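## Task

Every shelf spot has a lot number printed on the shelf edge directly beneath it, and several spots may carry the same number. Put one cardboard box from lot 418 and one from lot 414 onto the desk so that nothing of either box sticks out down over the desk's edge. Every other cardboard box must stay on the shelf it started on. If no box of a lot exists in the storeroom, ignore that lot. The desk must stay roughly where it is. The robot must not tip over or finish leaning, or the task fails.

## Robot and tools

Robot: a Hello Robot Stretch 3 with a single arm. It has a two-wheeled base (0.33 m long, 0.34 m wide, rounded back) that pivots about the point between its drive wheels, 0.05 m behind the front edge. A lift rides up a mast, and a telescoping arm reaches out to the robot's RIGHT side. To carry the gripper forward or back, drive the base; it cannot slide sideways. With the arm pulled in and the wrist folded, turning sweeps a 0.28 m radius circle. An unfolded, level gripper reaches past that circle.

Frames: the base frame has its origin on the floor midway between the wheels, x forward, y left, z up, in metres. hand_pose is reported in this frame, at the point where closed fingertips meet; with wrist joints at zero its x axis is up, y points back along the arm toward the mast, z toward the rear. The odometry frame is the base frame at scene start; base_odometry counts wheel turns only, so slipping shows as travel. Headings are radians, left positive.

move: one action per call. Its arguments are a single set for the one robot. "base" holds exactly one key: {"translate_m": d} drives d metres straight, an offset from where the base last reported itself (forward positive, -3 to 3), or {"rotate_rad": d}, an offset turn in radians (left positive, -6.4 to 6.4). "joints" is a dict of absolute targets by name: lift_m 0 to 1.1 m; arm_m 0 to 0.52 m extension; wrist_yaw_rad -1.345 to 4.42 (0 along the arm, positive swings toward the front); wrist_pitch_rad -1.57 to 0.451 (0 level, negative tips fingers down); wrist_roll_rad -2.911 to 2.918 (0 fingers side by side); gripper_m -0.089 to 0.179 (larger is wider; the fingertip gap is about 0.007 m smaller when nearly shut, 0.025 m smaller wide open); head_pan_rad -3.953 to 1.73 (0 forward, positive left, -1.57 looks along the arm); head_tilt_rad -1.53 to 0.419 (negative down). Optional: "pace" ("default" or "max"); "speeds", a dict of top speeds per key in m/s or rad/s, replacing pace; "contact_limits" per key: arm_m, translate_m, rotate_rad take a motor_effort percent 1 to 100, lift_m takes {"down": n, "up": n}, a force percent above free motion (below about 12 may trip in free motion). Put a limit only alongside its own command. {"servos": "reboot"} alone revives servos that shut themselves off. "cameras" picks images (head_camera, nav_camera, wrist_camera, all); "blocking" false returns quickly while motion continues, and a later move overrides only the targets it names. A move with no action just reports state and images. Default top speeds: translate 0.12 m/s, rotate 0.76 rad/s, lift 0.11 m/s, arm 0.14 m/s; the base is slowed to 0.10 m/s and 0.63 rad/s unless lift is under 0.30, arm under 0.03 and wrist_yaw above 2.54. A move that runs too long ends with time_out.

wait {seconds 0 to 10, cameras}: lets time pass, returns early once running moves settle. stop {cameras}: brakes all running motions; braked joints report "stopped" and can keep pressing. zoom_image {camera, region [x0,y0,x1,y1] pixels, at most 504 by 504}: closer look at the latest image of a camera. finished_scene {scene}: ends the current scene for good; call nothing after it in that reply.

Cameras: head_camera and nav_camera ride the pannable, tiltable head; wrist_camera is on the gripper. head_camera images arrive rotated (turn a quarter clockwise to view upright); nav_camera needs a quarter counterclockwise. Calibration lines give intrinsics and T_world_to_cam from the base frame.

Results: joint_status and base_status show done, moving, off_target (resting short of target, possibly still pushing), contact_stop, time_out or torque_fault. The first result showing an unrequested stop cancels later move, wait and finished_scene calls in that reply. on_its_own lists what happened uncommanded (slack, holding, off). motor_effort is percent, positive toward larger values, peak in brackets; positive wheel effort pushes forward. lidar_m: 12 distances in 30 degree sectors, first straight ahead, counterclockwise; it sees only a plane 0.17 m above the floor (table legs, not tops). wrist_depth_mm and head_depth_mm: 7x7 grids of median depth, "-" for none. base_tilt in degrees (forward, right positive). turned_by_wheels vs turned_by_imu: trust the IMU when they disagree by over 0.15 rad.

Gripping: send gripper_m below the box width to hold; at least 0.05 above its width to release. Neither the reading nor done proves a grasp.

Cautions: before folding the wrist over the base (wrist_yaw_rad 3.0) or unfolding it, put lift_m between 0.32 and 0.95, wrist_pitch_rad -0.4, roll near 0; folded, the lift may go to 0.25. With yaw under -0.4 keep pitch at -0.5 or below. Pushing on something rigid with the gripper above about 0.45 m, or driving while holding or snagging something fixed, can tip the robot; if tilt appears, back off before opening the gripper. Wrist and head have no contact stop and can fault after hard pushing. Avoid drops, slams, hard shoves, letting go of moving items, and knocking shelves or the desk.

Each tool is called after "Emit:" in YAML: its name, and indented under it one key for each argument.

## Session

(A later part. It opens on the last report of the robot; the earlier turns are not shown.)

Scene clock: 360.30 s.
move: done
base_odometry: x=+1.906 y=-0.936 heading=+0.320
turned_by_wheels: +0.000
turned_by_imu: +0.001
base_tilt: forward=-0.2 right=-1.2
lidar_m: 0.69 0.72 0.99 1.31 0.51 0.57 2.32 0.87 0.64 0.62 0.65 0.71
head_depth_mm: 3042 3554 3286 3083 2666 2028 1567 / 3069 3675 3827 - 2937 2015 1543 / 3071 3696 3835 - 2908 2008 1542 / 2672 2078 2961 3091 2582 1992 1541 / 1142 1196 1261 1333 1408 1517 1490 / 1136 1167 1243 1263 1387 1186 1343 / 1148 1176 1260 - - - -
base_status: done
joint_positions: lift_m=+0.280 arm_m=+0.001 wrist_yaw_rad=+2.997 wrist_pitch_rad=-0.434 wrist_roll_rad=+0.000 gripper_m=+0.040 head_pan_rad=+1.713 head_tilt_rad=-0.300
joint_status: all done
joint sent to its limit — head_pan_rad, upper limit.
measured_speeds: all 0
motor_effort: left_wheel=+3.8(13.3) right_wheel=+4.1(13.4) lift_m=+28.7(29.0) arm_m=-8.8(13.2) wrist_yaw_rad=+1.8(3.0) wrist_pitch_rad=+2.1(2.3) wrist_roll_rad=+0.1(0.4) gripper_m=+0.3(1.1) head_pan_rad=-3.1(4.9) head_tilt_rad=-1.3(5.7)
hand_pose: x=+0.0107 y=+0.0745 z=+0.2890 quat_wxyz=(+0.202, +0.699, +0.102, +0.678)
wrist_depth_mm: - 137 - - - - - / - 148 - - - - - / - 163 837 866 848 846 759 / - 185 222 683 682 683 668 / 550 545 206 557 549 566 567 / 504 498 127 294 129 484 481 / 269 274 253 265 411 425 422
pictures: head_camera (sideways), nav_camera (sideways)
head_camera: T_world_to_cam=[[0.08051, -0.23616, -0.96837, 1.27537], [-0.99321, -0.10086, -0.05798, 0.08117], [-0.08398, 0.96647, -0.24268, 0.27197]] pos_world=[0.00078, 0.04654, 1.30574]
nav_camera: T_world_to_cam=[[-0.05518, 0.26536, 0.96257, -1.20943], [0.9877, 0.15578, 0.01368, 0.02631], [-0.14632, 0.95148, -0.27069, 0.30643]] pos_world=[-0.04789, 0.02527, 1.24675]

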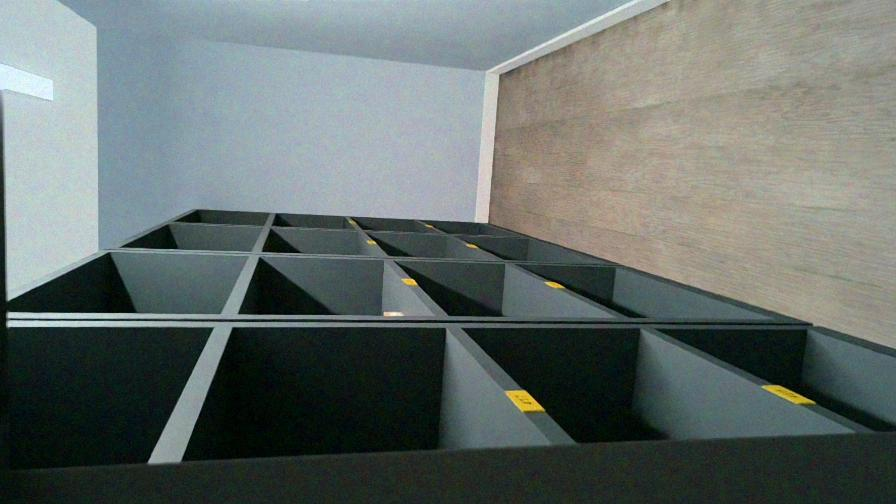

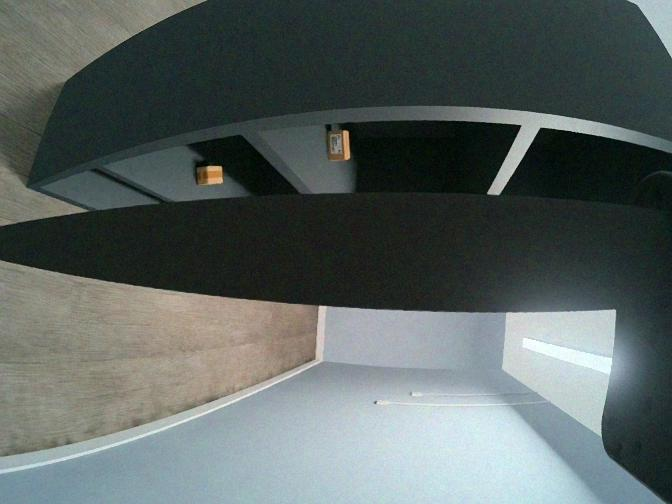

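Emit:
move:
  base: {"translate_m": 0.25}

Emit:
move:
  base: {"rotate_rad": -1.6}
  joints: {"head_pan_rad": -1.9, "head_tilt_rad": -0.5}
  pace: "max"

Emit:
move:
  base: {"translate_m": -1.0}
  pace: "max"
  cameras: ["head_camera", "nav_camera"]

Emit:
zoom_image:
  camera: "head_camera"
  region: [250, 0, 750, 504]

Scene clock: 386.80 s.
move: done
base_odometry: x=+2.143 y=-0.857 heading=+0.320
turned_by_wheels: +0.000
turned_by_imu: +0.000
base_tilt: forward=-0.2 right=-1.2
lidar_m: 0.44 0.46 0.64 1.81 1.43 0.69 2.33 0.88 0.65 0.62 0.62 0.46
head_depth_mm: 2461 2264 2131 2005 1872 1786 1518 / 3108 3598 3792 - 2763 2036 1556 / 3134 3721 3882 - 2922 2028 1552 / 3164 3702 - - 2875 1993 1537 / 2895 2106 2207 2356 2418 1994 1528 / 1768 2063 2171 2265 1922 1863 1523 / 1180 1240 1286 - - - -
base_status: done
joint_positions: lift_m=+0.280 arm_m=+0.001 wrist_yaw_rad=+2.997 wrist_pitch_rad=-0.434 wrist_roll_rad=+0.000 gripper_m=+0.040 head_pan_rad=+1.713 head_tilt_rad=-0.300
joint_status: not commanded
measured_speeds: all 0
motor_effort: left_wheel=+4.0(10.4) right_wheel=+7.3(13.4) lift_m=+30.7(31.1) arm_m=-5.0(7.6) wrist_yaw_rad=+1.7(3.2) wrist_pitch_rad=+2.2(2.3) wrist_roll_rad=+0.0(0.4) gripper_m=+0.5(0.8) head_pan_rad=-1.8(3.3) head_tilt_rad=+0.0(1.2)
hand_pose: x=+0.0107 y=+0.0745 z=+0.2890 quat_wxyz=(+0.202, +0.699, +0.102, +0.678)
wrist_depth_mm: - 138 - - - - 484 / - 148 - - - - 493 / 807 164 828 871 853 773 500 / 709 189 223 692 688 682 503 / 595 565 206 556 554 566 512 / 502 494 127 294 129 484 477 / 268 275 254 264 407 426 423
pictures: none

Scene clock: 389.63 s.
move: done
base_odometry: x=+2.143 y=-0.857 heading=-1.279
turned_by_wheels: -1.600
turned_by_imu: -1.569
base_tilt: forward=-0.3 right=-1.1
lidar_m: 0.62 0.62 0.46 0.44 0.46 0.63 1.76 1.39 0.69 2.39 0.88 0.65
head_depth_mm: 550 594 990 839 1257 1038 1245 / 637 661 687 724 803 927 1212 / 778 812 847 899 946 1008 1065 / 2911 3131 2925 2606 1830 1401 1291 / 2805 3006 3267 2886 2053 1597 1292 / 2747 2942 3227 2893 2042 1598 1290 / 2645 2820 3061 2854 2018 1574 1285
base_status: done
joint_positions: lift_m=+0.280 arm_m=+0.001 wrist_yaw_rad=+2.997 wrist_pitch_rad=-0.434 wrist_roll_rad=+0.000 gripper_m=+0.040 head_pan_rad=-1.908 head_tilt_rad=-0.503
joint_status: all done
measured_speeds: translate_m=+0.000 rotate_rad=+0.000 lift_m=+0.000 arm_m=+0.000 wrist_yaw_rad=+0.000 wrist_pitch_rad=+0.000 wrist_roll_rad=+0.000 head_pan_rad=+0.024 head_tilt_rad=+0.000
motor_effort: left_wheel=+5.3(14.7) right_wheel=-6.9(15.0) lift_m=+28.1(31.2) arm_m=-12.8(13.2) wrist_yaw_rad=+1.4(3.1) wrist_pitch_rad=+2.1(2.3) wrist_roll_rad=+0.0(0.4) gripper_m=+0.1(1.0) head_pan_rad=+2.9(5.1) head_tilt_rad=+0.2(8.7)
hand_pose: x=+0.0107 y=+0.0745 z=+0.2890 quat_wxyz=(+0.202, +0.699, +0.102, +0.678)
wrist_depth_mm: 420 138 440 447 463 473 487 / 455 148 474 493 501 519 523 / 501 163 508 534 539 - - / 544 186 190 - - - 628 / 564 550 205 557 555 570 563 / 500 496 127 296 129 482 485 / 270 275 254 264 409 425 426
pictures: none

Scene clock: 394.33 s.
move: done
base_odometry: x=+1.856 y=+0.101 heading=-1.279
turned_by_wheels: +0.000
turned_by_imu: -0.001
base_tilt: forward=-0.3 right=-1.2
lidar_m: 1.61 0.63 0.46 0.45 0.46 0.64 1.77 1.33 0.63 1.01 0.79 0.80
head_depth_mm: 540 1070 1146 843 1252 1032 1247 / 510 560 616 692 1152 990 1248 / 545 571 607 662 735 829 968 / 667 744 789 715 912 899 995 / 846 911 984 705 1166 942 1134 / 820 888 944 701 1122 937 830 / 798 859 915 691 1083 930 804
base_status: done
joint_positions: lift_m=+0.280 arm_m=+0.001 wrist_yaw_rad=+2.997 wrist_pitch_rad=-0.434 wrist_roll_rad=+0.000 gripper_m=+0.040 head_pan_rad=-1.900 head_tilt_rad=-0.500
joint_status: not commanded
measured_speeds: all 0
motor_effort: left_wheel=-4.8(14.3) right_wheel=-3.9(14.9) lift_m=+24.6(28.6) arm_m=-11.0(13.1) wrist_yaw_rad=+1.4(3.2) wrist_pitch_rad=+2.2(2.3) wrist_roll_rad=+0.0(0.3) gripper_m=+0.0(0.9) head_pan_rad=+3.7(4.1) head_tilt_rad=+4.2(4.9)
hand_pose: x=+0.0107 y=+0.0745 z=+0.2890 quat_wxyz=(+0.202, +0.699, +0.102, +0.678)
wrist_depth_mm: 420 138 441 455 466 480 493 / 464 148 479 490 510 524 528 / 505 163 509 533 540 - - / 542 180 189 - - - 650 / 562 551 206 554 548 561 557 / 500 499 126 294 129 485 482 / 268 275 253 264 411 423 422
pictures: head_camera (sideways), nav_camera (sideways)
head_camera: T_world_to_cam=[[0.09594, 0.42401, -0.90056, 1.18675], [0.93471, -0.34943, -0.06494, 0.07842], [-0.34222, -0.83553, -0.42985, 0.51712]] pos_world=[-0.01019, -0.04373, 1.29612]
nav_camera: T_world_to_cam=[[-0.13132, -0.43694, 0.88985, -1.11411], [-0.95154, 0.30736, 0.0105, 0.0423], [-0.27809, -0.84535, -0.45613, 0.54855]] pos_world=[0.0465, -0.03608, 1.24116]

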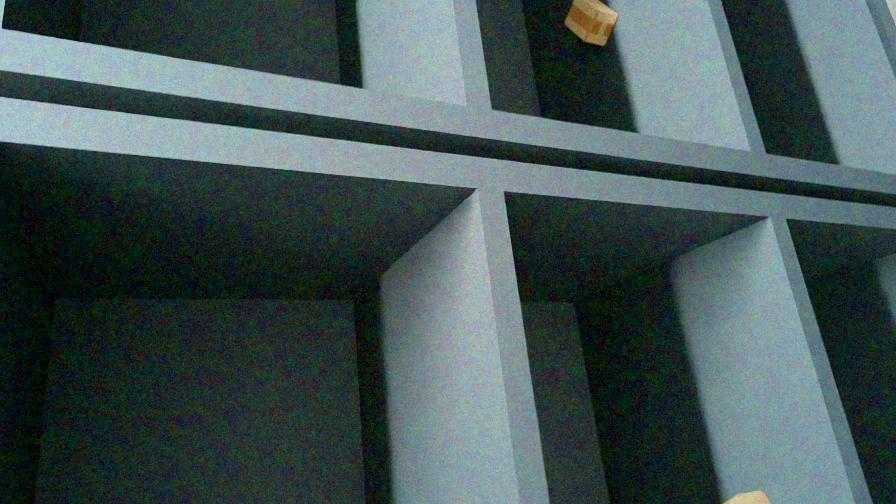

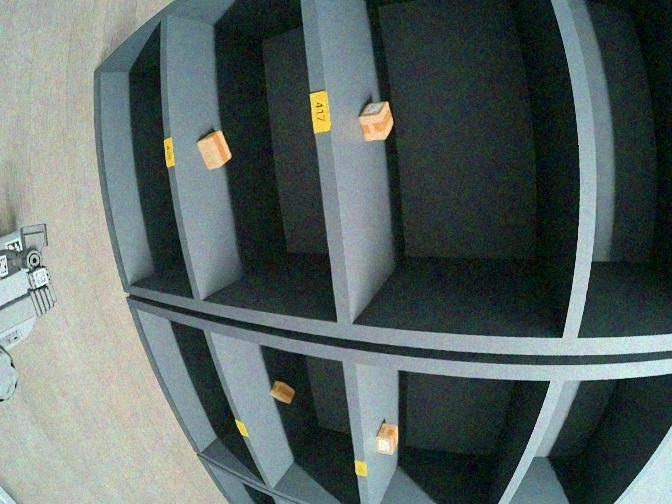

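Scaled by 1.000.

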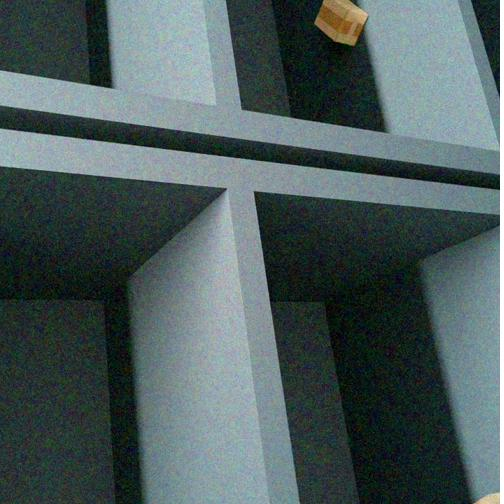

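Emit:
move:
  joints: {"head_pan_rad": -1.75, "head_tilt_rad": -0.65}
  cameras: ["nav_camera", "head_camera"]

Emit:
zoom_image:
  camera: "nav_camera"
  region: [80, 0, 400, 200]

Emit:
zoom_image:
  camera: "nav_camera"
  region: [150, 300, 470, 500]

Scene clock: 405.40 s.
move: done
base_odometry: x=+1.856 y=+0.101 heading=-1.279
turned_by_wheels: +0.000
turned_by_imu: +0.000
base_tilt: forward=-0.4 right=-1.3
lidar_m: 1.61 0.63 0.46 0.45 0.46 0.64 1.77 1.33 0.63 1.01 0.79 0.80
head_depth_mm: 501 537 607 706 1023 1290 1199 / 633 648 665 688 801 975 1181 / 827 886 790 897 971 968 1154 / 840 930 776 1185 1031 1241 1148 / 824 913 770 1159 1022 909 1127 / 811 895 754 1138 1016 902 1122 / 798 880 686 1107 1015 877 1114
base_status: not commanded
joint_positions: lift_m=+0.280 arm_m=+0.001 wrist_yaw_rad=+2.997 wrist_pitch_rad=-0.434 wrist_roll_rad=+0.000 gripper_m=+0.040 head_pan_rad=-1.745 head_tilt_rad=-0.647
joint_status: all done
measured_speeds: all 0
motor_effort: left_wheel=-4.3(5.0) right_wheel=-3.3(4.2) lift_m=+26.0(26.3) arm_m=-9.9(11.1) wrist_yaw_rad=+0.9(2.3) wrist_pitch_rad=+2.2(2.2) wrist_roll_rad=+0.0(0.3) gripper_m=+0.2(0.7) head_pan_rad=+1.8(4.9) head_tilt_rad=-5.3(5.7)
hand_pose: x=+0.0107 y=+0.0745 z=+0.2890 quat_wxyz=(+0.202, +0.699, +0.102, +0.678)
wrist_depth_mm: 423 138 446 455 464 480 492 / 460 148 477 495 507 525 532 / 501 163 519 536 549 - - / 547 180 188 - - - 651 / 566 550 203 552 553 567 565 / 506 500 127 294 129 487 487 / 268 274 254 265 408 429 426
pictures: head_camera (sideways), nav_camera (sideways)
head_camera: T_world_to_cam=[[0.05124, 0.55878, -0.82773, 1.09207], [0.97919, -0.19107, -0.06837, 0.08267], [-0.19637, -0.807, -0.55694, 0.68154]] pos_world=[-0.00308, -0.04442, 1.28917]
nav_camera: T_world_to_cam=[[-0.08383, -0.5753, 0.81363, -1.015], [-0.98785, 0.15521, 0.00796, 0.04584], [-0.13086, -0.80308, -0.58132, 0.71055]] pos_world=[0.05318, -0.02041, 1.23853]

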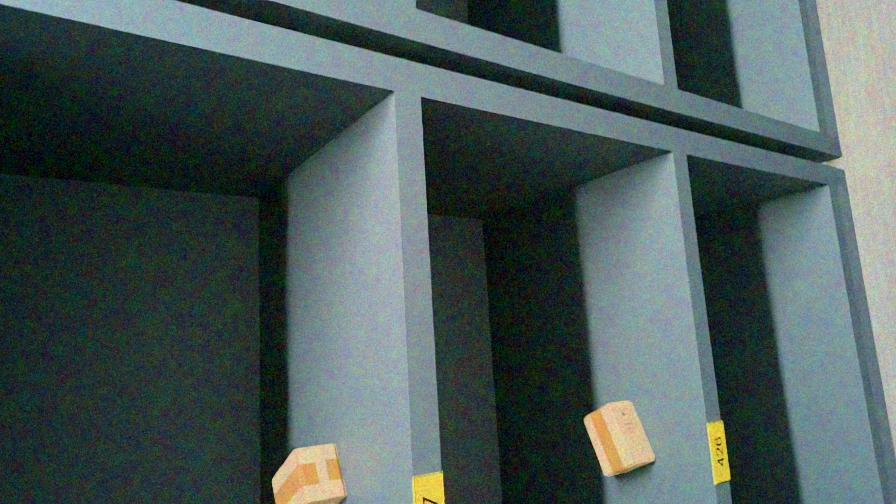

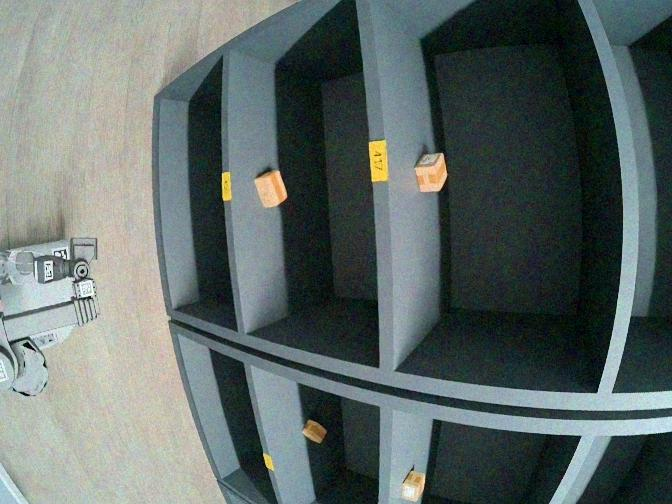

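Scaled by 1.575 from the camera's image (finer frame: 792x594).

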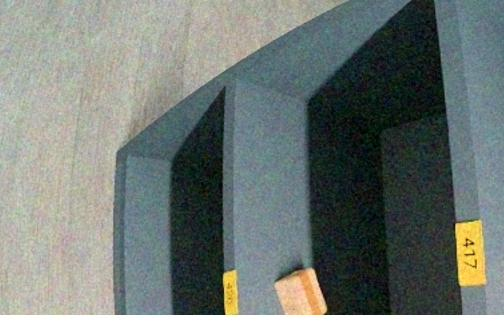

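Scaled by 1.575 from the camera's image (finer frame: 792x594).

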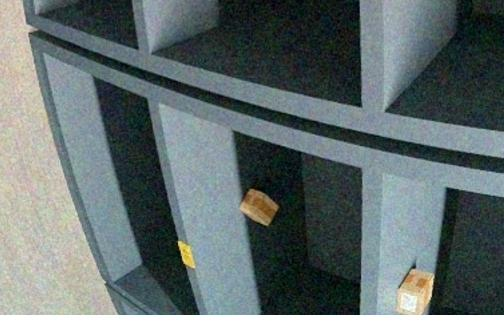

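Emit:
move:
  base: {"translate_m": -0.9}
  joints: {"head_pan_rad": -1.8, "head_tilt_rad": -0.6}
  pace: "max"
  cameras: ["nav_camera", "head_camera"]

Emit:
zoom_image:
  camera: "nav_camera"
  region: [180, 50, 500, 250]

Emit:
zoom_image:
  camera: "nav_camera"
  region: [180, 300, 500, 500]

Scene clock: 418.13 s.
move: done
base_odometry: x=+1.597 y=+0.963 heading=-1.279
turned_by_wheels: +0.000
turned_by_imu: -0.001
base_tilt: forward=-0.4 right=-1.2
lidar_m: 1.71 0.63 0.47 0.45 0.47 0.64 1.77 1.37 0.64 1.01 0.76 0.81
head_depth_mm: 513 549 614 699 1040 1294 1208 / 627 649 670 698 795 927 1165 / 813 848 832 691 985 942 1133 / 847 930 887 684 1086 918 1159 / 827 909 872 675 1085 894 1147 / 808 884 857 634 1078 882 1147 / 792 863 846 627 1070 855 1137
base_status: done
joint_positions: lift_m=+0.280 arm_m=+0.001 wrist_yaw_rad=+2.998 wrist_pitch_rad=-0.434 wrist_roll_rad=+0.000 gripper_m=+0.040 head_pan_rad=-1.801 head_tilt_rad=-0.600
joint_status: all done
measured_speeds: all 0
motor_effort: left_wheel=-0.7(14.3) right_wheel=-10.3(15.4) lift_m=+30.2(30.7) arm_m=-8.4(10.3) wrist_yaw_rad=+2.4(2.8) wrist_pitch_rad=+2.2(2.3) wrist_roll_rad=-0.2(0.4) gripper_m=+0.4(1.1) head_pan_rad=+0.7(4.8) head_tilt_rad=+4.1(4.7)
hand_pose: x=+0.0107 y=+0.0745 z=+0.2890 quat_wxyz=(+0.202, +0.699, +0.102, +0.678)
wrist_depth_mm: 422 137 440 455 466 482 493 / 463 148 481 499 511 526 532 / 501 163 513 534 548 - - / 539 181 189 - - 632 653 / 565 547 205 551 550 570 569 / 499 505 127 294 129 488 482 / 269 275 255 264 406 426 426
pictures: head_camera (sideways), nav_camera (sideways)
head_camera: T_world_to_cam=[[0.07379, 0.51683, -0.8529, 1.12469], [0.96607, -0.2493, -0.06749, 0.08157], [-0.24751, -0.81899, -0.51769, 0.63079]] pos_world=[-0.00567, -0.04433, 1.29131]
nav_camera: T_world_to_cam=[[-0.10744, -0.53203, 0.83988, -1.04909], [-0.97738, 0.21131, 0.00883, 0.04468], [-0.18217, -0.81993, -0.5427, 0.66065]] pos_world=[0.05131, -0.02591, 1.23925]

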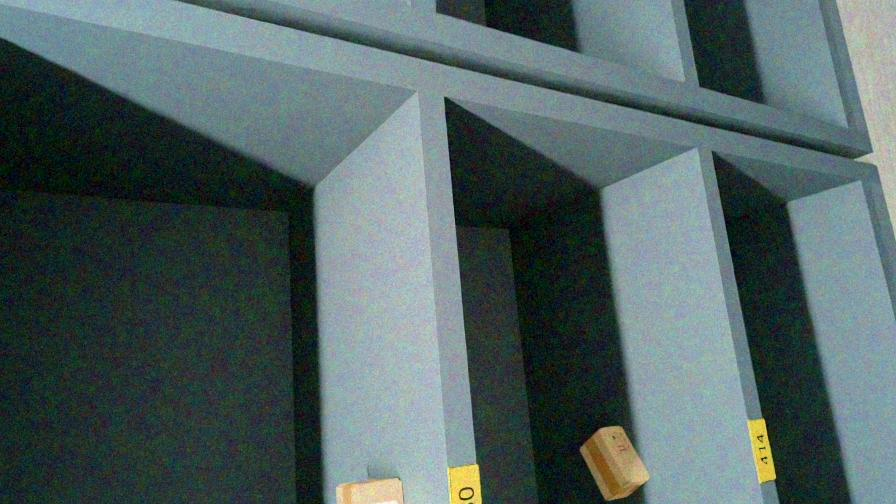

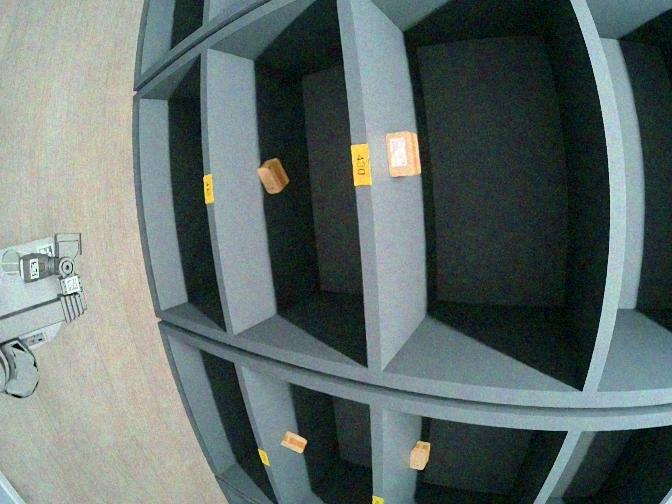

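Scaled by 1.575 from the camera's image (finer frame: 792x594).

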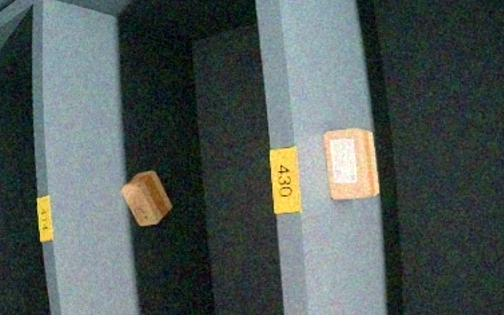

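Scaled by 1.575 from the camera's image (finer frame: 792x594).

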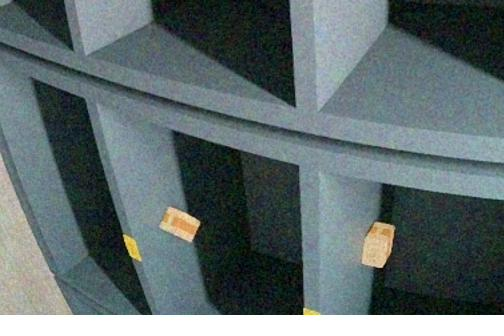

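Emit:
move:
  joints: {"lift_m": 0.6, "wrist_pitch_rad": -0.42}
  pace: "max"

Emit:
move:
  base: {"translate_m": 0.1}
  joints: {"wrist_yaw_rad": 0.0, "gripper_m": 0.179, "head_pan_rad": -1.57, "head_tilt_rad": -0.75}
  cameras: ["wrist_camera", "head_camera"]

Scene clock: 437.37 s.
move: done
base_odometry: x=+1.597 y=+0.963 heading=-1.279
turned_by_wheels: +0.000
turned_by_imu: +0.000
base_tilt: forward=-0.3 right=-1.3
lidar_m: 1.73 0.64 0.47 0.45 0.47 0.64 1.77 1.37 0.64 1.01 0.76 0.81
head_depth_mm: 514 550 613 698 1034 1304 1207 / 631 651 674 698 798 927 1165 / 814 850 835 694 983 930 1133 / 846 931 887 686 1084 923 1154 / 824 905 871 677 1081 890 1146 / 811 882 859 634 1070 881 1142 / 791 863 849 627 1065 855 1137
base_status: not commanded
joint_positions: lift_m=+0.600 arm_m=+0.001 wrist_yaw_rad=+2.998 wrist_pitch_rad=-0.435 wrist_roll_rad=+0.000 gripper_m=+0.040 head_pan_rad=-1.800 head_tilt_rad=-0.600
joint_status: all done
measured_speeds: all 0
motor_effort: left_wheel=-0.5(1.7) right_wheel=-9.6(10.4) lift_m=+28.2(34.3) arm_m=-7.8(8.6) wrist_yaw_rad=+1.6(2.9) wrist_pitch_rad=+2.3(4.5) wrist_roll_rad=-0.1(0.4) gripper_m=+0.3(1.0) head_pan_rad=+3.2(4.0) head_tilt_rad=+2.8(4.0)
hand_pose: x=+0.0107 y=+0.0744 z=+0.6090 quat_wxyz=(+0.202, +0.699, +0.103, +0.678)
wrist_depth_mm: 425 138 444 458 465 478 494 / 461 148 478 496 510 520 532 / 506 163 518 529 538 - - / 538 181 188 - - - - / - - 204 - 152 - - / - - 127 - 127 807 841 / 754 - 264 754 729 749 754
pictures: none

Scene clock: 439.87 s.
move: done
base_odometry: x=+1.626 y=+0.867 heading=-1.279
turned_by_wheels: +0.000
turned_by_imu: +0.000
base_tilt: forward=-0.3 right=-1.3
lidar_m: 1.72 0.63 0.46 0.45 0.46 0.64 1.78 1.43 0.70 1.01 0.70 1.44
head_depth_mm: 834 897 637 1117 960 1109 1175 / 831 889 658 1168 951 1275 1157 / 834 890 653 1172 949 1259 1150 / 833 888 638 1177 942 1253 487 / 832 888 636 1159 934 1248 1123 / 838 884 632 1158 956 1239 1140 / 833 869 623 1105 949 1211 1135
base_status: done
joint_positions: lift_m=+0.600 arm_m=+0.001 wrist_yaw_rad=+0.003 wrist_pitch_rad=-0.435 wrist_roll_rad=+0.000 gripper_m=+0.179 head_pan_rad=-1.568 head_tilt_rad=-0.750
joint_status: all done
measured_speeds: all 0
motor_effort: left_wheel=+2.2(11.7) right_wheel=+7.6(9.0) lift_m=+25.2(27.7) arm_m=-6.5(7.6) wrist_yaw_rad=-3.5(7.3) wrist_pitch_rad=+2.2(2.4) wrist_roll_rad=-0.1(0.3) gripper_m=+0.8(82.7) head_pan_rad=-3.0(4.6) head_tilt_rad=-5.8(9.2)
hand_pose: x=-0.0208 y=-0.3678 z=+0.6090 quat_wxyz=(+0.691, +0.154, -0.690, -0.152)
wrist_depth_mm: 496 - - - - 666 - / 514 538 530 506 519 517 509 / 433 430 423 421 418 414 408 / 394 388 386 375 370 363 357 / 482 146 - - - - - / - 139 - - - - - / - 648 - - - - 105
pictures: head_camera (sideways), wrist_camera
head_camera: T_world_to_cam=[[-0.0484, 0.64143, -0.76565, 1.01172], [0.99752, -0.00824, -0.06996, 0.08457], [-0.05118, -0.76714, -0.63944, 0.78802]] pos_world=[0.00494, -0.04373, 1.28443]
wrist_camera: T_world_to_cam=[[-0.99888, -0.03951, -0.0261, -0.01282], [-0.0025, 0.59445, -0.80413, 0.74082], [0.04729, -0.80316, -0.59388, 0.23339]] pos_world=[-0.02199, -0.25344, 0.73398]

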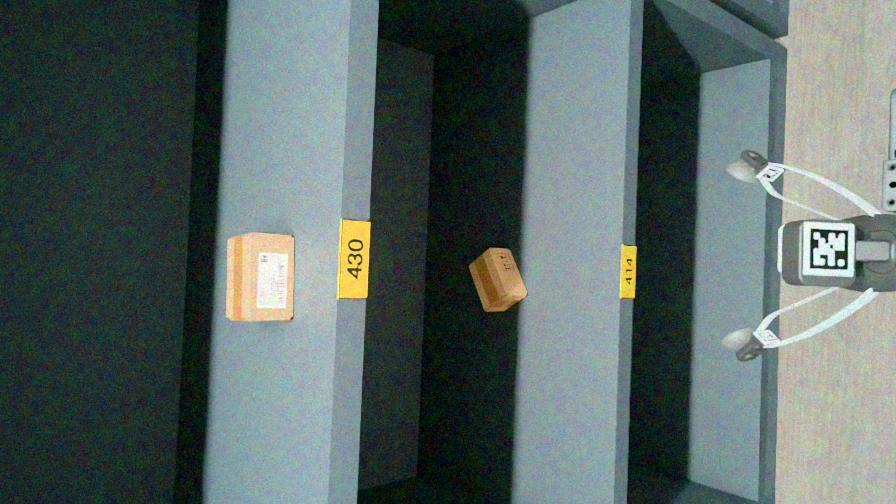

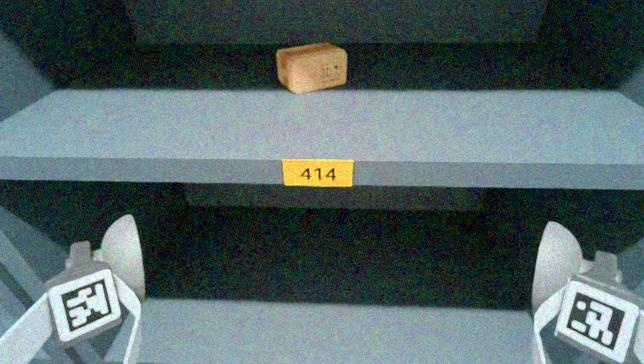

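Emit:
move:
  base: {"translate_m": -0.052}
  joints: {"lift_m": 0.537, "wrist_pitch_rad": -0.28, "wrist_yaw_rad": 0.4}

Emit:
move:
  joints: {"arm_m": 0.28}
  cameras: ["wrist_camera"]

Scene clock: 460.00 s.
move: done
base_odometry: x=+1.611 y=+0.917 heading=-1.279
turned_by_wheels: +0.000
turned_by_imu: +0.000
base_tilt: forward=-0.3 right=-1.1
lidar_m: 1.72 0.63 0.47 0.45 0.47 0.64 1.78 1.42 0.67 1.01 0.73 0.79
head_depth_mm: 828 896 635 986 909 1064 1170 / 831 889 661 1172 949 1237 1152 / 835 886 653 1167 946 1261 1154 / 832 887 645 1167 938 1259 1153 / 834 891 635 1159 933 1244 1121 / 836 881 631 1153 948 1244 1103 / 838 866 624 1145 946 1235 1134
base_status: done
joint_positions: lift_m=+0.537 arm_m=+0.001 wrist_yaw_rad=+0.397 wrist_pitch_rad=-0.301 wrist_roll_rad=+0.000 gripper_m=+0.179 head_pan_rad=-1.570 head_tilt_rad=-0.750
joint_status: all done
measured_speeds: all 0
motor_effort: left_wheel=-2.2(9.8) right_wheel=-11.6(12.2) lift_m=+23.5(26.5) arm_m=-4.9(6.1) wrist_yaw_rad=+2.4(6.5) wrist_pitch_rad=+3.3(5.2) wrist_roll_rad=+0.0(0.3) gripper_m=+0.7(1.1) head_pan_rad=-2.7(3.5) head_tilt_rad=-6.2(6.8)
hand_pose: x=+0.0704 y=-0.3647 z=+0.5768 quat_wxyz=(+0.707, +0.242, -0.664, +0.034)
wrist_depth_mm: - 472 - - - - - / - 484 - - 482 539 - / - 497 454 429 425 424 419 / - - - 402 349 325 304 / - 146 - - - - 289 / 123 139 790 - - - - / 741 751 744 - - - 105
pictures: none

Scene clock: 463.27 s.
move: done
base_odometry: x=+1.611 y=+0.917 heading=-1.279
turned_by_wheels: +0.000
turned_by_imu: +0.000
base_tilt: forward=-0.3 right=-1.2
lidar_m: 1.73 0.63 0.47 0.45 0.46 0.64 1.77 1.42 0.67 1.01 0.73 0.80
head_depth_mm: 833 896 635 980 912 1058 1170 / 832 887 660 1168 953 1238 1114 / 832 892 653 1167 946 605 1086 / 829 885 645 1176 912 1203 1148 / 830 889 634 1159 936 1249 1149 / 833 881 632 1153 951 1239 1145 / 832 867 622 1140 950 1235 1133
base_status: not commanded
joint_positions: lift_m=+0.537 arm_m=+0.280 wrist_yaw_rad=+0.397 wrist_pitch_rad=-0.301 wrist_roll_rad=+0.000 gripper_m=+0.179 head_pan_rad=-1.570 head_tilt_rad=-0.750
joint_status: all done
measured_speeds: all 0
motor_effort: left_wheel=-2.8(2.9) right_wheel=-11.6(12.0) lift_m=+27.1(27.3) arm_m=+12.7(15.0) wrist_yaw_rad=+2.1(3.2) wrist_pitch_rad=+3.4(3.5) wrist_roll_rad=+0.0(0.4) gripper_m=+0.5(1.2) head_pan_rad=-2.1(3.6) head_tilt_rad=-5.1(6.8)
hand_pose: x=+0.0704 y=-0.6441 z=+0.5768 quat_wxyz=(+0.707, +0.242, -0.664, +0.034)
wrist_depth_mm: 387 468 - - - - - / 395 473 - - - - - / 397 432 428 425 282 390 382 / 317 314 313 294 263 303 303 / 258 237 245 244 243 241 250 / 118 144 203 201 199 200 198 / 163 172 172 172 171 165 107
wrist_camera: T_world_to_cam=[[-0.90598, -0.4228, -0.02101, -0.18975], [-0.18694, 0.44412, -0.87625, 0.8372], [0.37981, -0.78994, -0.4814, -0.09171]] pos_world=[0.01942, -0.52449, 0.68547]

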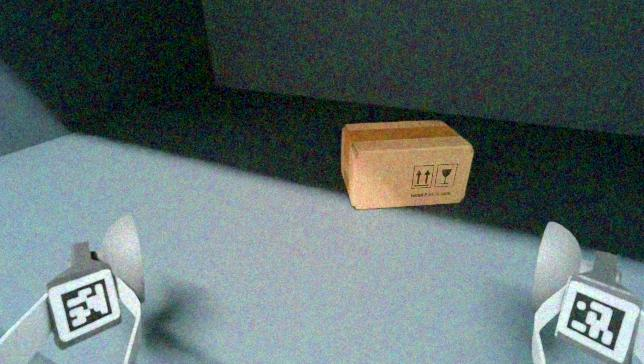

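Emit:
move:
  base: {"translate_m": -0.018}

Emit:
move:
  joints: {"arm_m": 0.4}
  contact_limits: {"arm_m": 32}
  cameras: ["wrist_camera"]

Scene clock: 472.00 s.
move: done
base_odometry: x=+1.606 y=+0.934 heading=-1.279
turned_by_wheels: +0.000
turned_by_imu: +0.000
base_tilt: forward=-0.3 right=-1.1
lidar_m: 1.72 0.64 0.46 0.45 0.47 0.64 1.78 1.39 0.66 1.01 0.74 0.80
head_depth_mm: 830 883 636 936 908 1025 1163 / 829 886 660 1154 950 1189 1115 / 828 887 652 1164 944 606 1087 / 832 888 645 1169 914 1192 1148 / 831 889 637 1163 929 1254 1148 / 833 880 632 1152 948 1241 1137 / 833 869 624 1138 950 1241 1129
base_status: done
joint_positions: lift_m=+0.537 arm_m=+0.280 wrist_yaw_rad=+0.397 wrist_pitch_rad=-0.301 wrist_roll_rad=+0.000 gripper_m=+0.179 head_pan_rad=-1.570 head_tilt_rad=-0.750
joint_status: not commanded
measured_speeds: all 0
motor_effort: left_wheel=-4.4(7.9) right_wheel=-8.8(13.0) lift_m=+30.7(31.2) arm_m=+3.8(6.2) wrist_yaw_rad=+1.8(3.7) wrist_pitch_rad=+3.5(3.5) wrist_roll_rad=+0.0(0.3) gripper_m=+0.6(1.0) head_pan_rad=-2.9(3.2) head_tilt_rad=-5.2(6.1)
hand_pose: x=+0.0704 y=-0.6441 z=+0.5768 quat_wxyz=(+0.707, +0.242, -0.664, +0.034)
wrist_depth_mm: 402 477 - - - - - / 413 484 - - - - - / 406 434 427 427 280 391 384 / 315 315 312 280 274 305 302 / 257 236 245 243 243 242 250 / 118 144 203 200 200 199 199 / 164 172 171 172 170 165 107
pictures: none

Scene clock: 474.13 s.
move: done
base_odometry: x=+1.606 y=+0.934 heading=-1.279
turned_by_wheels: +0.000
turned_by_imu: +0.000
base_tilt: forward=-0.3 right=-1.2
lidar_m: 1.72 0.63 0.47 0.45 0.46 0.64 1.78 1.40 0.66 1.01 0.74 0.79
head_depth_mm: 830 892 635 934 906 1021 1159 / 832 886 659 1163 950 1187 1115 / 832 885 653 1171 723 602 1087 / 832 888 644 1169 813 1260 1149 / 834 888 636 1161 905 1248 1144 / 831 881 630 1145 949 1238 1135 / 832 867 624 1143 946 1234 1134
base_status: not commanded
joint_positions: lift_m=+0.537 arm_m=+0.400 wrist_yaw_rad=+0.397 wrist_pitch_rad=-0.301 wrist_roll_rad=+0.000 gripper_m=+0.179 head_pan_rad=-1.570 head_tilt_rad=-0.750
joint_status: all done
measured_speeds: all 0
motor_effort: left_wheel=-4.2(5.0) right_wheel=-8.8(9.8) lift_m=+27.4(31.5) arm_m=+13.1(15.1) wrist_yaw_rad=+1.3(3.4) wrist_pitch_rad=+3.3(3.5) wrist_roll_rad=+0.0(0.3) gripper_m=+0.4(1.0) head_pan_rad=-2.1(3.1) head_tilt_rad=-5.3(6.2)
contact_limits: arm_m 32 (drawing in: default 31, maximum 55; extending or still: default 40, maximum 69)
hand_pose: x=+0.0704 y=-0.7641 z=+0.5768 quat_wxyz=(+0.707, +0.242, -0.664, +0.034)
wrist_depth_mm: 403 461 - - - - - / 411 484 - - - - - / 402 431 426 395 366 - - / 314 313 311 206 306 305 287 / 258 235 170 167 223 240 249 / 118 144 179 176 187 199 - / 163 171 171 171 170 165 107
wrist_camera: T_world_to_cam=[[-0.90593, -0.42291, -0.02098, -0.24059], [-0.18701, 0.44406, -0.87626, 0.89047], [0.3799, -0.7899, -0.48138, -0.18649]] pos_world=[0.01942, -0.64449, 0.68547]

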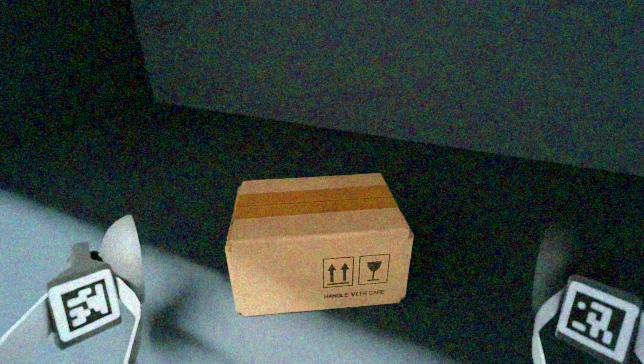

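Emit:
move:
  joints: {"arm_m": 0.42}
  contact_limits: {"arm_m": 32}

Emit:
move:
  joints: {"gripper_m": 0.055}

Emit:
move:
  joints: {"lift_m": 0.62}
  cameras: ["wrist_camera"]

Scene clock: 481.00 s.
move: done
base_odometry: x=+1.606 y=+0.934 heading=-1.279
turned_by_wheels: +0.000
turned_by_imu: +0.000
base_tilt: forward=-0.3 right=-1.1
lidar_m: 1.72 0.63 0.47 0.45 0.46 0.64 1.78 1.40 0.66 1.01 0.74 0.79
head_depth_mm: 832 887 635 937 906 1030 1165 / 831 889 659 1153 952 1191 1113 / 830 884 653 1174 736 603 1091 / 831 889 646 1167 826 1255 1145 / 833 885 636 1161 907 1246 1140 / 831 883 630 1151 951 1238 1139 / 833 868 623 1132 948 1236 1134
base_status: not commanded
joint_positions: lift_m=+0.537 arm_m=+0.420 wrist_yaw_rad=+0.397 wrist_pitch_rad=-0.301 wrist_roll_rad=+0.000 gripper_m=+0.179 head_pan_rad=-1.570 head_tilt_rad=-0.750
joint_status: all done
measured_speeds: all 0
motor_effort: left_wheel=-4.7(4.8) right_wheel=-8.6(9.7) lift_m=+24.4(24.4) arm_m=+13.0(14.6) wrist_yaw_rad=+1.5(2.9) wrist_pitch_rad=+3.3(3.5) wrist_roll_rad=-0.1(0.3) gripper_m=+0.4(1.1) head_pan_rad=-2.1(2.6) head_tilt_rad=-4.0(5.7)
contact_limits: arm_m 32 (drawing in: default 31, maximum 55; extending or still: default 40, maximum 69)
hand_pose: x=+0.0704 y=-0.7841 z=+0.5768 quat_wxyz=(+0.707, +0.242, -0.664, +0.034)
wrist_depth_mm: 404 459 - - - - - / 412 479 - - - - - / 408 432 398 389 - - - / 316 313 309 308 307 303 289 / 258 235 163 162 232 240 249 / 118 144 148 153 192 199 - / 162 171 162 165 167 164 107
pictures: none

Scene clock: 482.77 s.
move: done
base_odometry: x=+1.606 y=+0.934 heading=-1.279
turned_by_wheels: +0.000
turned_by_imu: +0.000
base_tilt: forward=-0.3 right=-1.2
lidar_m: 1.72 0.63 0.47 0.45 0.47 0.64 1.78 1.40 0.66 1.01 0.74 0.80
head_depth_mm: 833 888 636 936 906 1022 1173 / 831 883 660 1155 950 1187 1120 / 832 887 653 1169 738 604 1090 / 833 888 646 1172 829 1253 1146 / 833 891 637 1152 931 1250 1141 / 829 882 630 1151 949 1242 1133 / 833 869 623 1141 950 1236 1125
base_status: not commanded
joint_positions: lift_m=+0.537 arm_m=+0.420 wrist_yaw_rad=+0.401 wrist_pitch_rad=-0.300 wrist_roll_rad=+0.000 gripper_m=+0.055 head_pan_rad=-1.570 head_tilt_rad=-0.750
joint_status: all done
measured_speeds: all 0
motor_effort: left_wheel=-3.4(4.8) right_wheel=-8.2(9.5) lift_m=+24.7(25.8) arm_m=+10.3(13.1) wrist_yaw_rad=-2.1(3.1) wrist_pitch_rad=+3.2(3.5) wrist_roll_rad=+0.0(0.4) gripper_m=+0.1(84.3) head_pan_rad=-2.1(2.4) head_tilt_rad=-4.5(5.5)
contact_limits: arm_m 32 (drawing in: default 31, maximum 55; extending or still: default 40, maximum 69)
hand_pose: x=+0.0713 y=-0.7839 z=+0.5771 quat_wxyz=(+0.707, +0.243, -0.664, +0.036)
wrist_depth_mm: 397 457 - - - - - / 410 478 - - - - - / 402 429 398 392 - - - / 315 314 312 218 217 304 288 / 247 245 235 185 169 242 240 / 204 203 127 193 127 198 198 / 172 162 167 171 165 169 169
pictures: none

Scene clock: 484.37 s.
move: done
base_odometry: x=+1.606 y=+0.934 heading=-1.279
turned_by_wheels: +0.000
turned_by_imu: +0.000
base_tilt: forward=-0.3 right=-1.0
lidar_m: 1.72 0.64 0.47 0.45 0.47 0.64 1.78 1.39 0.66 1.01 0.74 0.80
head_depth_mm: 830 888 636 934 904 1026 1168 / 834 886 658 1156 951 1095 404 / 831 888 651 1105 702 1206 1129 / 831 887 645 809 893 1257 1149 / 828 889 637 1148 934 1243 1147 / 832 879 631 1152 950 1241 1136 / 833 869 622 1134 947 1241 1135
base_status: not commanded
joint_positions: lift_m=+0.620 arm_m=+0.420 wrist_yaw_rad=+0.401 wrist_pitch_rad=-0.300 wrist_roll_rad=+0.000 gripper_m=+0.055 head_pan_rad=-1.570 head_tilt_rad=-0.750
joint_status: all done
measured_speeds: all 0
motor_effort: left_wheel=-3.3(3.9) right_wheel=-7.3(8.6) lift_m=+30.8(34.5) arm_m=+8.9(11.0) wrist_yaw_rad=-1.0(2.4) wrist_pitch_rad=+3.2(3.3) wrist_roll_rad=-0.1(0.3) gripper_m=+0.1(0.8) head_pan_rad=-1.7(2.2) head_tilt_rad=-3.7(5.2)
contact_limits: arm_m 32 (drawing in: default 31, maximum 55; extending or still: default 40, maximum 69)
hand_pose: x=+0.0713 y=-0.7839 z=+0.6601 quat_wxyz=(+0.707, +0.243, -0.664, +0.036)
wrist_depth_mm: 395 451 - - - - - / 408 474 - - - - - / 422 485 - - - - - / 433 486 463 433 - - - / 385 382 367 378 158 360 - / 317 314 127 253 125 309 306 / 268 103 259 229 242 263 262
wrist_camera: T_world_to_cam=[[-0.90432, -0.42635, -0.0209, -0.24932], [-0.18828, 0.44234, -0.87686, 0.97148], [0.38309, -0.78903, -0.48029, -0.16256]] pos_world=[0.01972, -0.66429, 0.76857]

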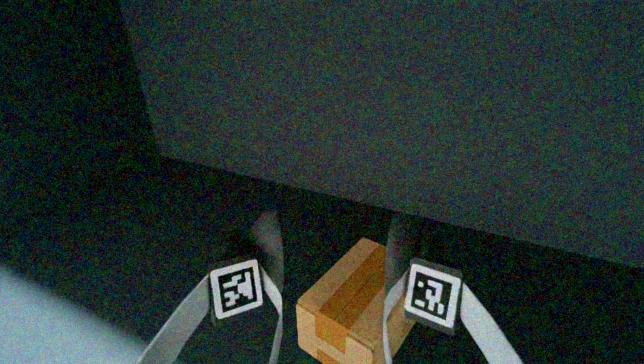

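Emit:
move:
  joints: {"gripper_m": 0.179, "arm_m": 0.32, "wrist_yaw_rad": -0.1}
  cameras: ["wrist_camera"]

Scene clock: 492.60 s.
move: done
base_odometry: x=+1.606 y=+0.934 heading=-1.279
turned_by_wheels: +0.000
turned_by_imu: +0.000
base_tilt: forward=-0.3 right=-1.1
lidar_m: 1.72 0.64 0.47 0.45 0.46 0.64 1.78 1.39 0.66 1.01 0.74 0.79
head_depth_mm: 829 888 637 933 902 1029 1168 / 831 886 660 1161 950 1086 406 / 828 887 653 1175 602 1200 1131 / 833 889 646 1169 640 1256 1150 / 832 888 635 1156 928 1250 1142 / 832 882 631 1148 948 1237 1136 / 833 866 624 1138 947 1232 1129
base_status: not commanded
joint_positions: lift_m=+0.620 arm_m=+0.320 wrist_yaw_rad=-0.097 wrist_pitch_rad=-0.300 wrist_roll_rad=+0.000 gripper_m=+0.179 head_pan_rad=-1.570 head_tilt_rad=-0.750
joint_status: all done
measured_speeds: all 0
motor_effort: left_wheel=-3.0(3.7) right_wheel=-9.0(9.0) lift_m=+30.1(30.9) arm_m=-12.6(14.5) wrist_yaw_rad=-4.1(6.2) wrist_pitch_rad=+3.1(3.3) wrist_roll_rad=+0.1(0.3) gripper_m=+0.8(83.2) head_pan_rad=-1.3(2.1) head_tilt_rad=-4.0(5.3)
hand_pose: x=-0.0445 y=-0.7016 z=+0.6601 quat_wxyz=(+0.694, +0.072, -0.703, -0.140)
wrist_depth_mm: - - - - - - 412 / - - - - - - - / - - - - - 481 - / 460 464 459 456 456 476 - / 387 288 328 381 379 375 373 / 123 144 304 313 312 310 308 / 253 261 268 267 266 257 105
wrist_camera: T_world_to_cam=[[-0.99814, 0.05727, -0.02091, 0.01619], [0.04583, 0.47855, -0.87686, 0.94912], [-0.04021, -0.87619, -0.48029, -0.13329]] pos_world=[-0.0327, -0.57192, 0.76857]

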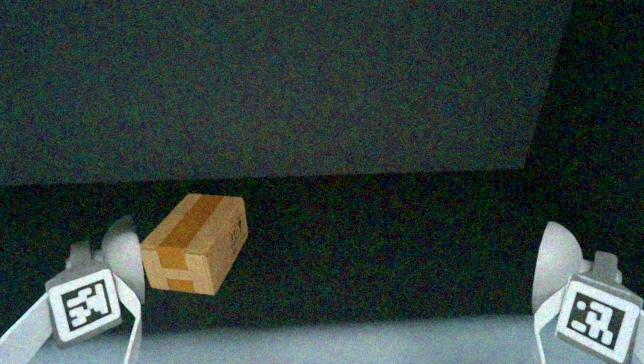

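Emit:
move:
  base: {"translate_m": 0.168}
  joints: {"arm_m": 0.3, "wrist_yaw_rad": -0.35}

Emit:
move:
  joints: {"lift_m": 0.537}
  cameras: ["wrist_camera"]

Scene clock: 505.07 s.
move: done
base_odometry: x=+1.654 y=+0.773 heading=-1.279
turned_by_wheels: +0.000
turned_by_imu: +0.001
base_tilt: forward=-0.3 right=-1.1
lidar_m: 1.72 0.63 0.46 0.45 0.47 0.64 1.78 0.80 0.76 1.01 0.65 1.38
head_depth_mm: 832 895 637 1166 955 1244 1162 / 830 888 659 1164 930 1190 407 / 832 891 635 1172 589 1189 1130 / 830 889 645 1170 619 1252 1149 / 832 889 639 1152 931 1246 1138 / 833 881 630 1146 954 1242 1136 / 821 816 622 977 919 1113 1132
base_status: done
joint_positions: lift_m=+0.620 arm_m=+0.300 wrist_yaw_rad=-0.347 wrist_pitch_rad=-0.300 wrist_roll_rad=+0.000 gripper_m=+0.179 head_pan_rad=-1.570 head_tilt_rad=-0.750
joint_status: all done
measured_speeds: all 0
motor_effort: left_wheel=+4.4(10.2) right_wheel=+7.9(10.7) lift_m=+29.5(30.3) arm_m=-12.9(14.8) wrist_yaw_rad=-3.2(6.7) wrist_pitch_rad=+3.1(3.3) wrist_roll_rad=+0.1(0.4) gripper_m=+0.7(1.1) head_pan_rad=-1.3(2.1) head_tilt_rad=-3.6(4.4)
hand_pose: x=-0.1024 y=-0.6685 z=+0.6601 quat_wxyz=(+0.671, -0.016, -0.707, -0.225)
wrist_depth_mm: - - - - - 529 - / - - - - - 564 - / - - - - - 608 - / - 462 460 483 476 473 447 / 383 388 352 362 379 377 374 / 123 294 314 315 308 309 311 / 252 261 266 267 265 257 105
pictures: none

Scene clock: 506.67 s.
move: done
base_odometry: x=+1.654 y=+0.773 heading=-1.279
turned_by_wheels: +0.000
turned_by_imu: +0.000
base_tilt: forward=-0.4 right=-1.2
lidar_m: 1.71 0.63 0.46 0.45 0.46 0.64 1.79 0.80 0.76 1.01 0.65 1.38
head_depth_mm: 832 897 636 1171 957 1247 1165 / 829 890 660 1167 953 1265 1119 / 832 886 634 1171 896 605 1087 / 834 887 644 1173 830 1204 1147 / 834 889 636 1161 931 1249 1142 / 831 881 631 1151 955 1249 1139 / 820 819 624 975 924 1109 1134
base_status: not commanded
joint_positions: lift_m=+0.537 arm_m=+0.300 wrist_yaw_rad=-0.347 wrist_pitch_rad=-0.300 wrist_roll_rad=+0.000 gripper_m=+0.179 head_pan_rad=-1.570 head_tilt_rad=-0.750
joint_status: all done
measured_speeds: all 0
motor_effort: left_wheel=+3.6(4.3) right_wheel=+7.7(8.3) lift_m=+23.5(29.5) arm_m=-12.5(13.7) wrist_yaw_rad=-4.1(4.4) wrist_pitch_rad=+3.0(3.2) wrist_roll_rad=-0.2(0.3) gripper_m=+0.7(1.0) head_pan_rad=-0.3(1.5) head_tilt_rad=-3.9(4.5)
hand_pose: x=-0.1024 y=-0.6685 z=+0.5771 quat_wxyz=(+0.671, -0.016, -0.707, -0.225)
wrist_depth_mm: - - - - - 521 - / - - - - - 543 - / 379 403 312 398 426 423 389 / 316 317 285 296 310 307 306 / 259 236 246 245 244 242 252 / 118 144 202 202 200 199 199 / 163 172 172 172 171 166 107
wrist_camera: T_world_to_cam=[[-0.95291, 0.30253, -0.02094, 0.12344], [0.16287, 0.45231, -0.87686, 0.85758], [-0.25581, -0.83898, -0.48029, -0.14367]] pos_world=[-0.0588, -0.54577, 0.68556]

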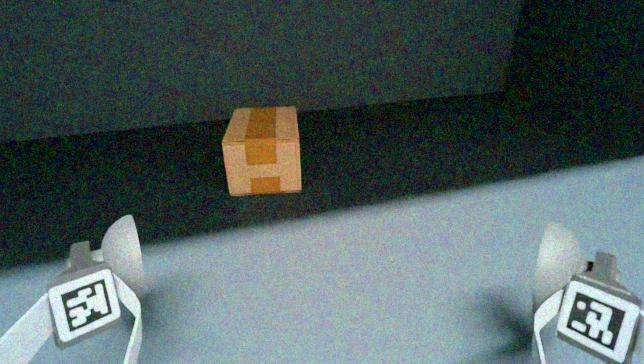

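Emit:
move:
  joints: {"arm_m": 0.45}
  contact_limits: {"arm_m": 32}
  cameras: ["wrist_camera"]

Emit:
move:
  joints: {"gripper_m": 0.02}

Emit:
move:
  joints: {"lift_m": 0.6}
  cameras: ["wrist_camera"]

Scene clock: 515.83 s.
move: done
base_odometry: x=+1.654 y=+0.773 heading=-1.279
turned_by_wheels: +0.000
turned_by_imu: +0.000
base_tilt: forward=-0.4 right=-1.1
lidar_m: 1.71 0.63 0.46 0.45 0.47 0.64 1.78 0.80 0.76 1.01 0.65 1.37
head_depth_mm: 830 890 637 1162 957 1252 1162 / 832 888 657 1171 950 1262 1114 / 828 887 636 1171 752 602 1093 / 832 889 642 1166 888 1262 1150 / 833 890 638 1160 930 1249 1145 / 833 879 631 1150 955 1245 1141 / 823 821 621 978 921 1110 1129
base_status: not commanded
joint_positions: lift_m=+0.537 arm_m=+0.450 wrist_yaw_rad=-0.347 wrist_pitch_rad=-0.300 wrist_roll_rad=+0.000 gripper_m=+0.179 head_pan_rad=-1.570 head_tilt_rad=-0.750
joint_status: all done
measured_speeds: all 0
motor_effort: left_wheel=+4.0(4.6) right_wheel=+7.5(8.2) lift_m=+23.2(24.3) arm_m=+13.8(15.0) wrist_yaw_rad=-2.1(4.3) wrist_pitch_rad=+3.2(3.3) wrist_roll_rad=+0.2(0.3) gripper_m=+1.0(1.0) head_pan_rad=-0.3(1.3) head_tilt_rad=-3.1(4.4)
contact_limits: arm_m 32 (drawing in: default 31, maximum 55; extending or still: default 40, maximum 69)
hand_pose: x=-0.1024 y=-0.8185 z=+0.5771 quat_wxyz=(+0.671, -0.017, -0.707, -0.225)
wrist_depth_mm: - - - - - - 398 / - - - - - - 431 / - - - - 369 391 386 / 299 298 311 207 309 305 305 / 258 236 235 163 244 242 239 / 119 144 195 146 199 200 198 / 162 172 167 161 166 165 107
wrist_camera: T_world_to_cam=[[-0.95287, 0.30265, -0.02098, 0.16893], [0.16295, 0.45227, -0.87687, 0.92541], [-0.2559, -0.83896, -0.48027, -0.26951]] pos_world=[-0.0588, -0.69577, 0.68556]

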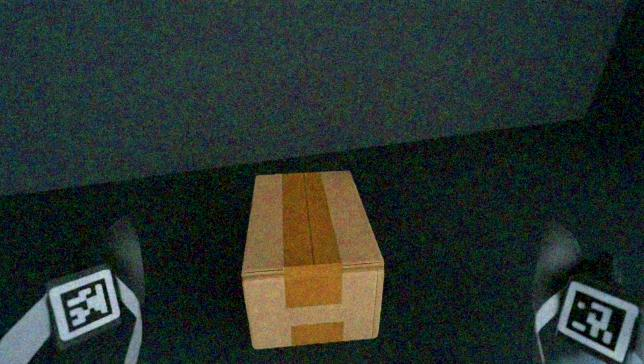

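Scene clock: 517.97 s.
move: done
base_odometry: x=+1.654 y=+0.773 heading=-1.279
turned_by_wheels: +0.000
turned_by_imu: +0.000
base_tilt: forward=-0.3 right=-1.2
lidar_m: 1.72 0.63 0.46 0.45 0.46 0.64 1.78 0.80 0.76 1.01 0.64 1.38
head_depth_mm: 829 890 637 1169 961 1254 1165 / 829 893 660 1166 951 1269 1112 / 830 886 635 1167 750 602 1089 / 830 890 644 1162 888 1259 1153 / 832 892 637 1157 929 1250 1137 / 833 881 629 1145 958 1245 1134 / 822 823 625 978 920 1107 1137
base_status: not commanded
joint_positions: lift_m=+0.537 arm_m=+0.450 wrist_yaw_rad=-0.347 wrist_pitch_rad=-0.300 wrist_roll_rad=+0.000 gripper_m=+0.021 head_pan_rad=-1.570 head_tilt_rad=-0.750
joint_status: all done
measured_speeds: all 0
motor_effort: left_wheel=+3.8(4.5) right_wheel=+7.4(8.4) lift_m=+23.3(24.4) arm_m=+13.2(13.7) wrist_yaw_rad=-2.8(4.5) wrist_pitch_rad=+3.0(3.3) wrist_roll_rad=+0.0(0.4) gripper_m=-14.5(87.7) head_pan_rad=-0.2(1.3) head_tilt_rad=-2.8(3.8)
contact_limits: arm_m 32 (drawing in: default 31, maximum 55; extending or still: default 40, maximum 69)
hand_pose: x=-0.1024 y=-0.8185 z=+0.5771 quat_wxyz=(+0.671, -0.017, -0.707, -0.225)
wrist_depth_mm: - - - - - - 397 / - - - - - - 428 / - - - - 367 389 386 / 298 298 311 207 307 305 304 / 248 247 178 163 157 241 241 / 204 202 129 148 128 199 199 / 173 167 166 162 161 165 169
pictures: none

Scene clock: 519.37 s.
move: done
base_odometry: x=+1.654 y=+0.773 heading=-1.279
turned_by_wheels: +0.000
turned_by_imu: +0.000
base_tilt: forward=-0.3 right=-1.2
lidar_m: 1.71 0.63 0.46 0.45 0.46 0.64 1.78 0.80 0.76 1.01 0.65 1.38
head_depth_mm: 827 893 634 1171 956 1249 1166 / 832 888 659 1171 951 1215 424 / 830 889 635 1046 651 1177 1128 / 830 888 645 1159 894 1257 1146 / 833 888 637 1164 932 1243 1141 / 831 879 630 1148 951 1244 1139 / 821 822 624 975 919 1111 1130
base_status: not commanded
joint_positions: lift_m=+0.600 arm_m=+0.450 wrist_yaw_rad=-0.347 wrist_pitch_rad=-0.304 wrist_roll_rad=+0.000 gripper_m=+0.021 head_pan_rad=-1.570 head_tilt_rad=-0.750
joint_status: all done
measured_speeds: all 0
motor_effort: left_wheel=+4.4(4.4) right_wheel=+7.5(8.1) lift_m=+30.4(34.1) arm_m=+12.6(13.6) wrist_yaw_rad=-1.9(4.4) wrist_pitch_rad=+3.9(4.1) wrist_roll_rad=+0.0(0.3) gripper_m=-14.7(14.9) head_pan_rad=-0.4(0.8) head_tilt_rad=-2.9(3.5)
contact_limits: arm_m 32 (drawing in: default 31, maximum 55; extending or still: default 40, maximum 69)
hand_pose: x=-0.1022 y=-0.8180 z=+0.6390 quat_wxyz=(+0.670, -0.015, -0.707, -0.227)
wrist_depth_mm: - - - - - - 394 / - - - - - - 430 / - - - - - - 456 / - - - 200 410 430 408 / - 330 156 163 160 342 339 / 286 286 128 148 128 281 278 / 244 98 235 161 227 239 239
wrist_camera: T_world_to_cam=[[-0.95284, 0.30274, -0.02111, 0.17041], [0.16424, 0.45594, -0.87472, 0.98124], [-0.25519, -0.83694, -0.48416, -0.23514]] pos_world=[-0.0588, -0.69578, 0.74807]

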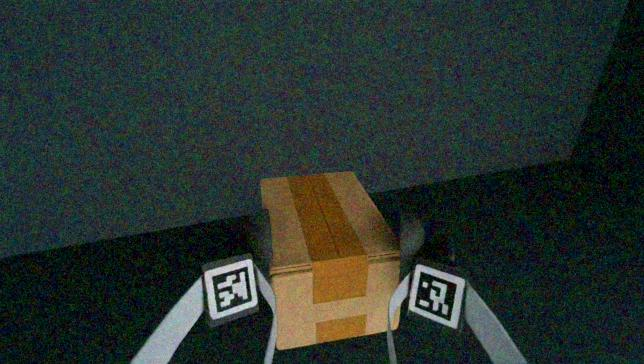

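Emit:
move:
  joints: {"arm_m": 0.0}

Emit:
move:
  base: {"translate_m": 1.75}
  joints: {"lift_m": 0.65, "wrist_yaw_rad": 0.0}

Emit:
move:
  base: {"translate_m": 0.3}
  joints: {"head_pan_rad": 0, "head_tilt_rad": -0.4}
  cameras: ["wrist_camera", "nav_camera"]

Scene clock: 552.93 s.
move: done
base_odometry: x=+1.654 y=+0.773 heading=-1.279
turned_by_wheels: +0.000
turned_by_imu: +0.000
base_tilt: forward=-0.3 right=-1.3
lidar_m: 1.71 0.63 0.46 0.45 0.47 0.64 1.79 0.80 0.76 1.01 0.65 1.38
head_depth_mm: 831 895 636 1166 958 1250 1166 / 830 886 661 1170 950 1267 1161 / 830 887 635 1165 947 690 529 / 833 887 643 1167 939 1255 558 / 834 892 637 1161 930 1249 1148 / 834 882 632 1152 954 1245 1141 / 818 821 624 977 921 1108 1129
base_status: not commanded
joint_positions: lift_m=+0.600 arm_m=+0.001 wrist_yaw_rad=-0.347 wrist_pitch_rad=-0.304 wrist_roll_rad=+0.000 gripper_m=+0.021 head_pan_rad=-1.570 head_tilt_rad=-0.750
joint_status: all done
measured_speeds: all 0
motor_effort: left_wheel=+3.6(4.4) right_wheel=+7.9(8.2) lift_m=+28.8(28.9) arm_m=-12.9(15.1) wrist_yaw_rad=-3.4(4.4) wrist_pitch_rad=+4.0(4.1) wrist_roll_rad=-0.3(0.3) gripper_m=-14.6(15.0) head_pan_rad=+0.2(0.8) head_tilt_rad=-1.9(3.3)
hand_pose: x=-0.1022 y=-0.3686 z=+0.6390 quat_wxyz=(+0.670, -0.015, -0.707, -0.227)
wrist_depth_mm: - - - - - - - / - - - - 826 - - / - 535 - - - 533 - / 447 449 441 212 437 470 - / 352 359 166 163 152 - - / 332 - 129 148 128 - - / - - - 159 - - 782
pictures: none

Scene clock: 567.93 s.
move: time_out
base_odometry: x=+2.055 y=-0.562 heading=-1.279
turned_by_wheels: +0.000
turned_by_imu: -0.001
base_tilt: forward=-0.4 right=-1.2
lidar_m: 0.93 0.63 0.46 0.44 0.46 0.63 1.77 1.12 1.05 0.57 1.31 0.97
head_depth_mm: 837 890 664 1178 962 1277 1164 / 455 514 603 1171 952 1267 1161 / 804 750 705 734 898 1232 1155 / 2774 3125 2644 1993 1553 648 447 / 2781 3090 2573 1962 1575 1327 1139 / 2762 3166 2558 1949 1585 1318 1137 / 2644 2687 2398 1921 1564 1319 1129
base_status: translate_m time_out (by the wheels' count: +1.3933 of +1.7500)
joint_positions: lift_m=+0.650 arm_m=+0.001 wrist_yaw_rad=-0.003 wrist_pitch_rad=-0.305 wrist_roll_rad=+0.000 gripper_m=+0.021 head_pan_rad=-1.570 head_tilt_rad=-0.750
joint_status: all done
measured_speeds: all 0
motor_effort: left_wheel=+1.4(11.6) right_wheel=-0.7(11.2) lift_m=+26.2(34.6) arm_m=+9.5(13.3) wrist_yaw_rad=+2.3(7.0) wrist_pitch_rad=+4.0(4.3) wrist_roll_rad=+0.0(0.3) gripper_m=-14.3(15.1) head_pan_rad=+0.9(2.1) head_tilt_rad=-1.3(2.9)
hand_pose: x=-0.0221 y=-0.3827 z=+0.6888 quat_wxyz=(+0.699, +0.107, -0.699, -0.109)
wrist_depth_mm: - - - - 289 - - / - - - - 309 - - / - - - - 328 - - / - - - 212 360 - - / - - 160 163 156 - - / - - 128 148 128 - - / 894 846 856 162 128 - -
pictures: none

not run: a stop that you did not command came earlier in this reply.


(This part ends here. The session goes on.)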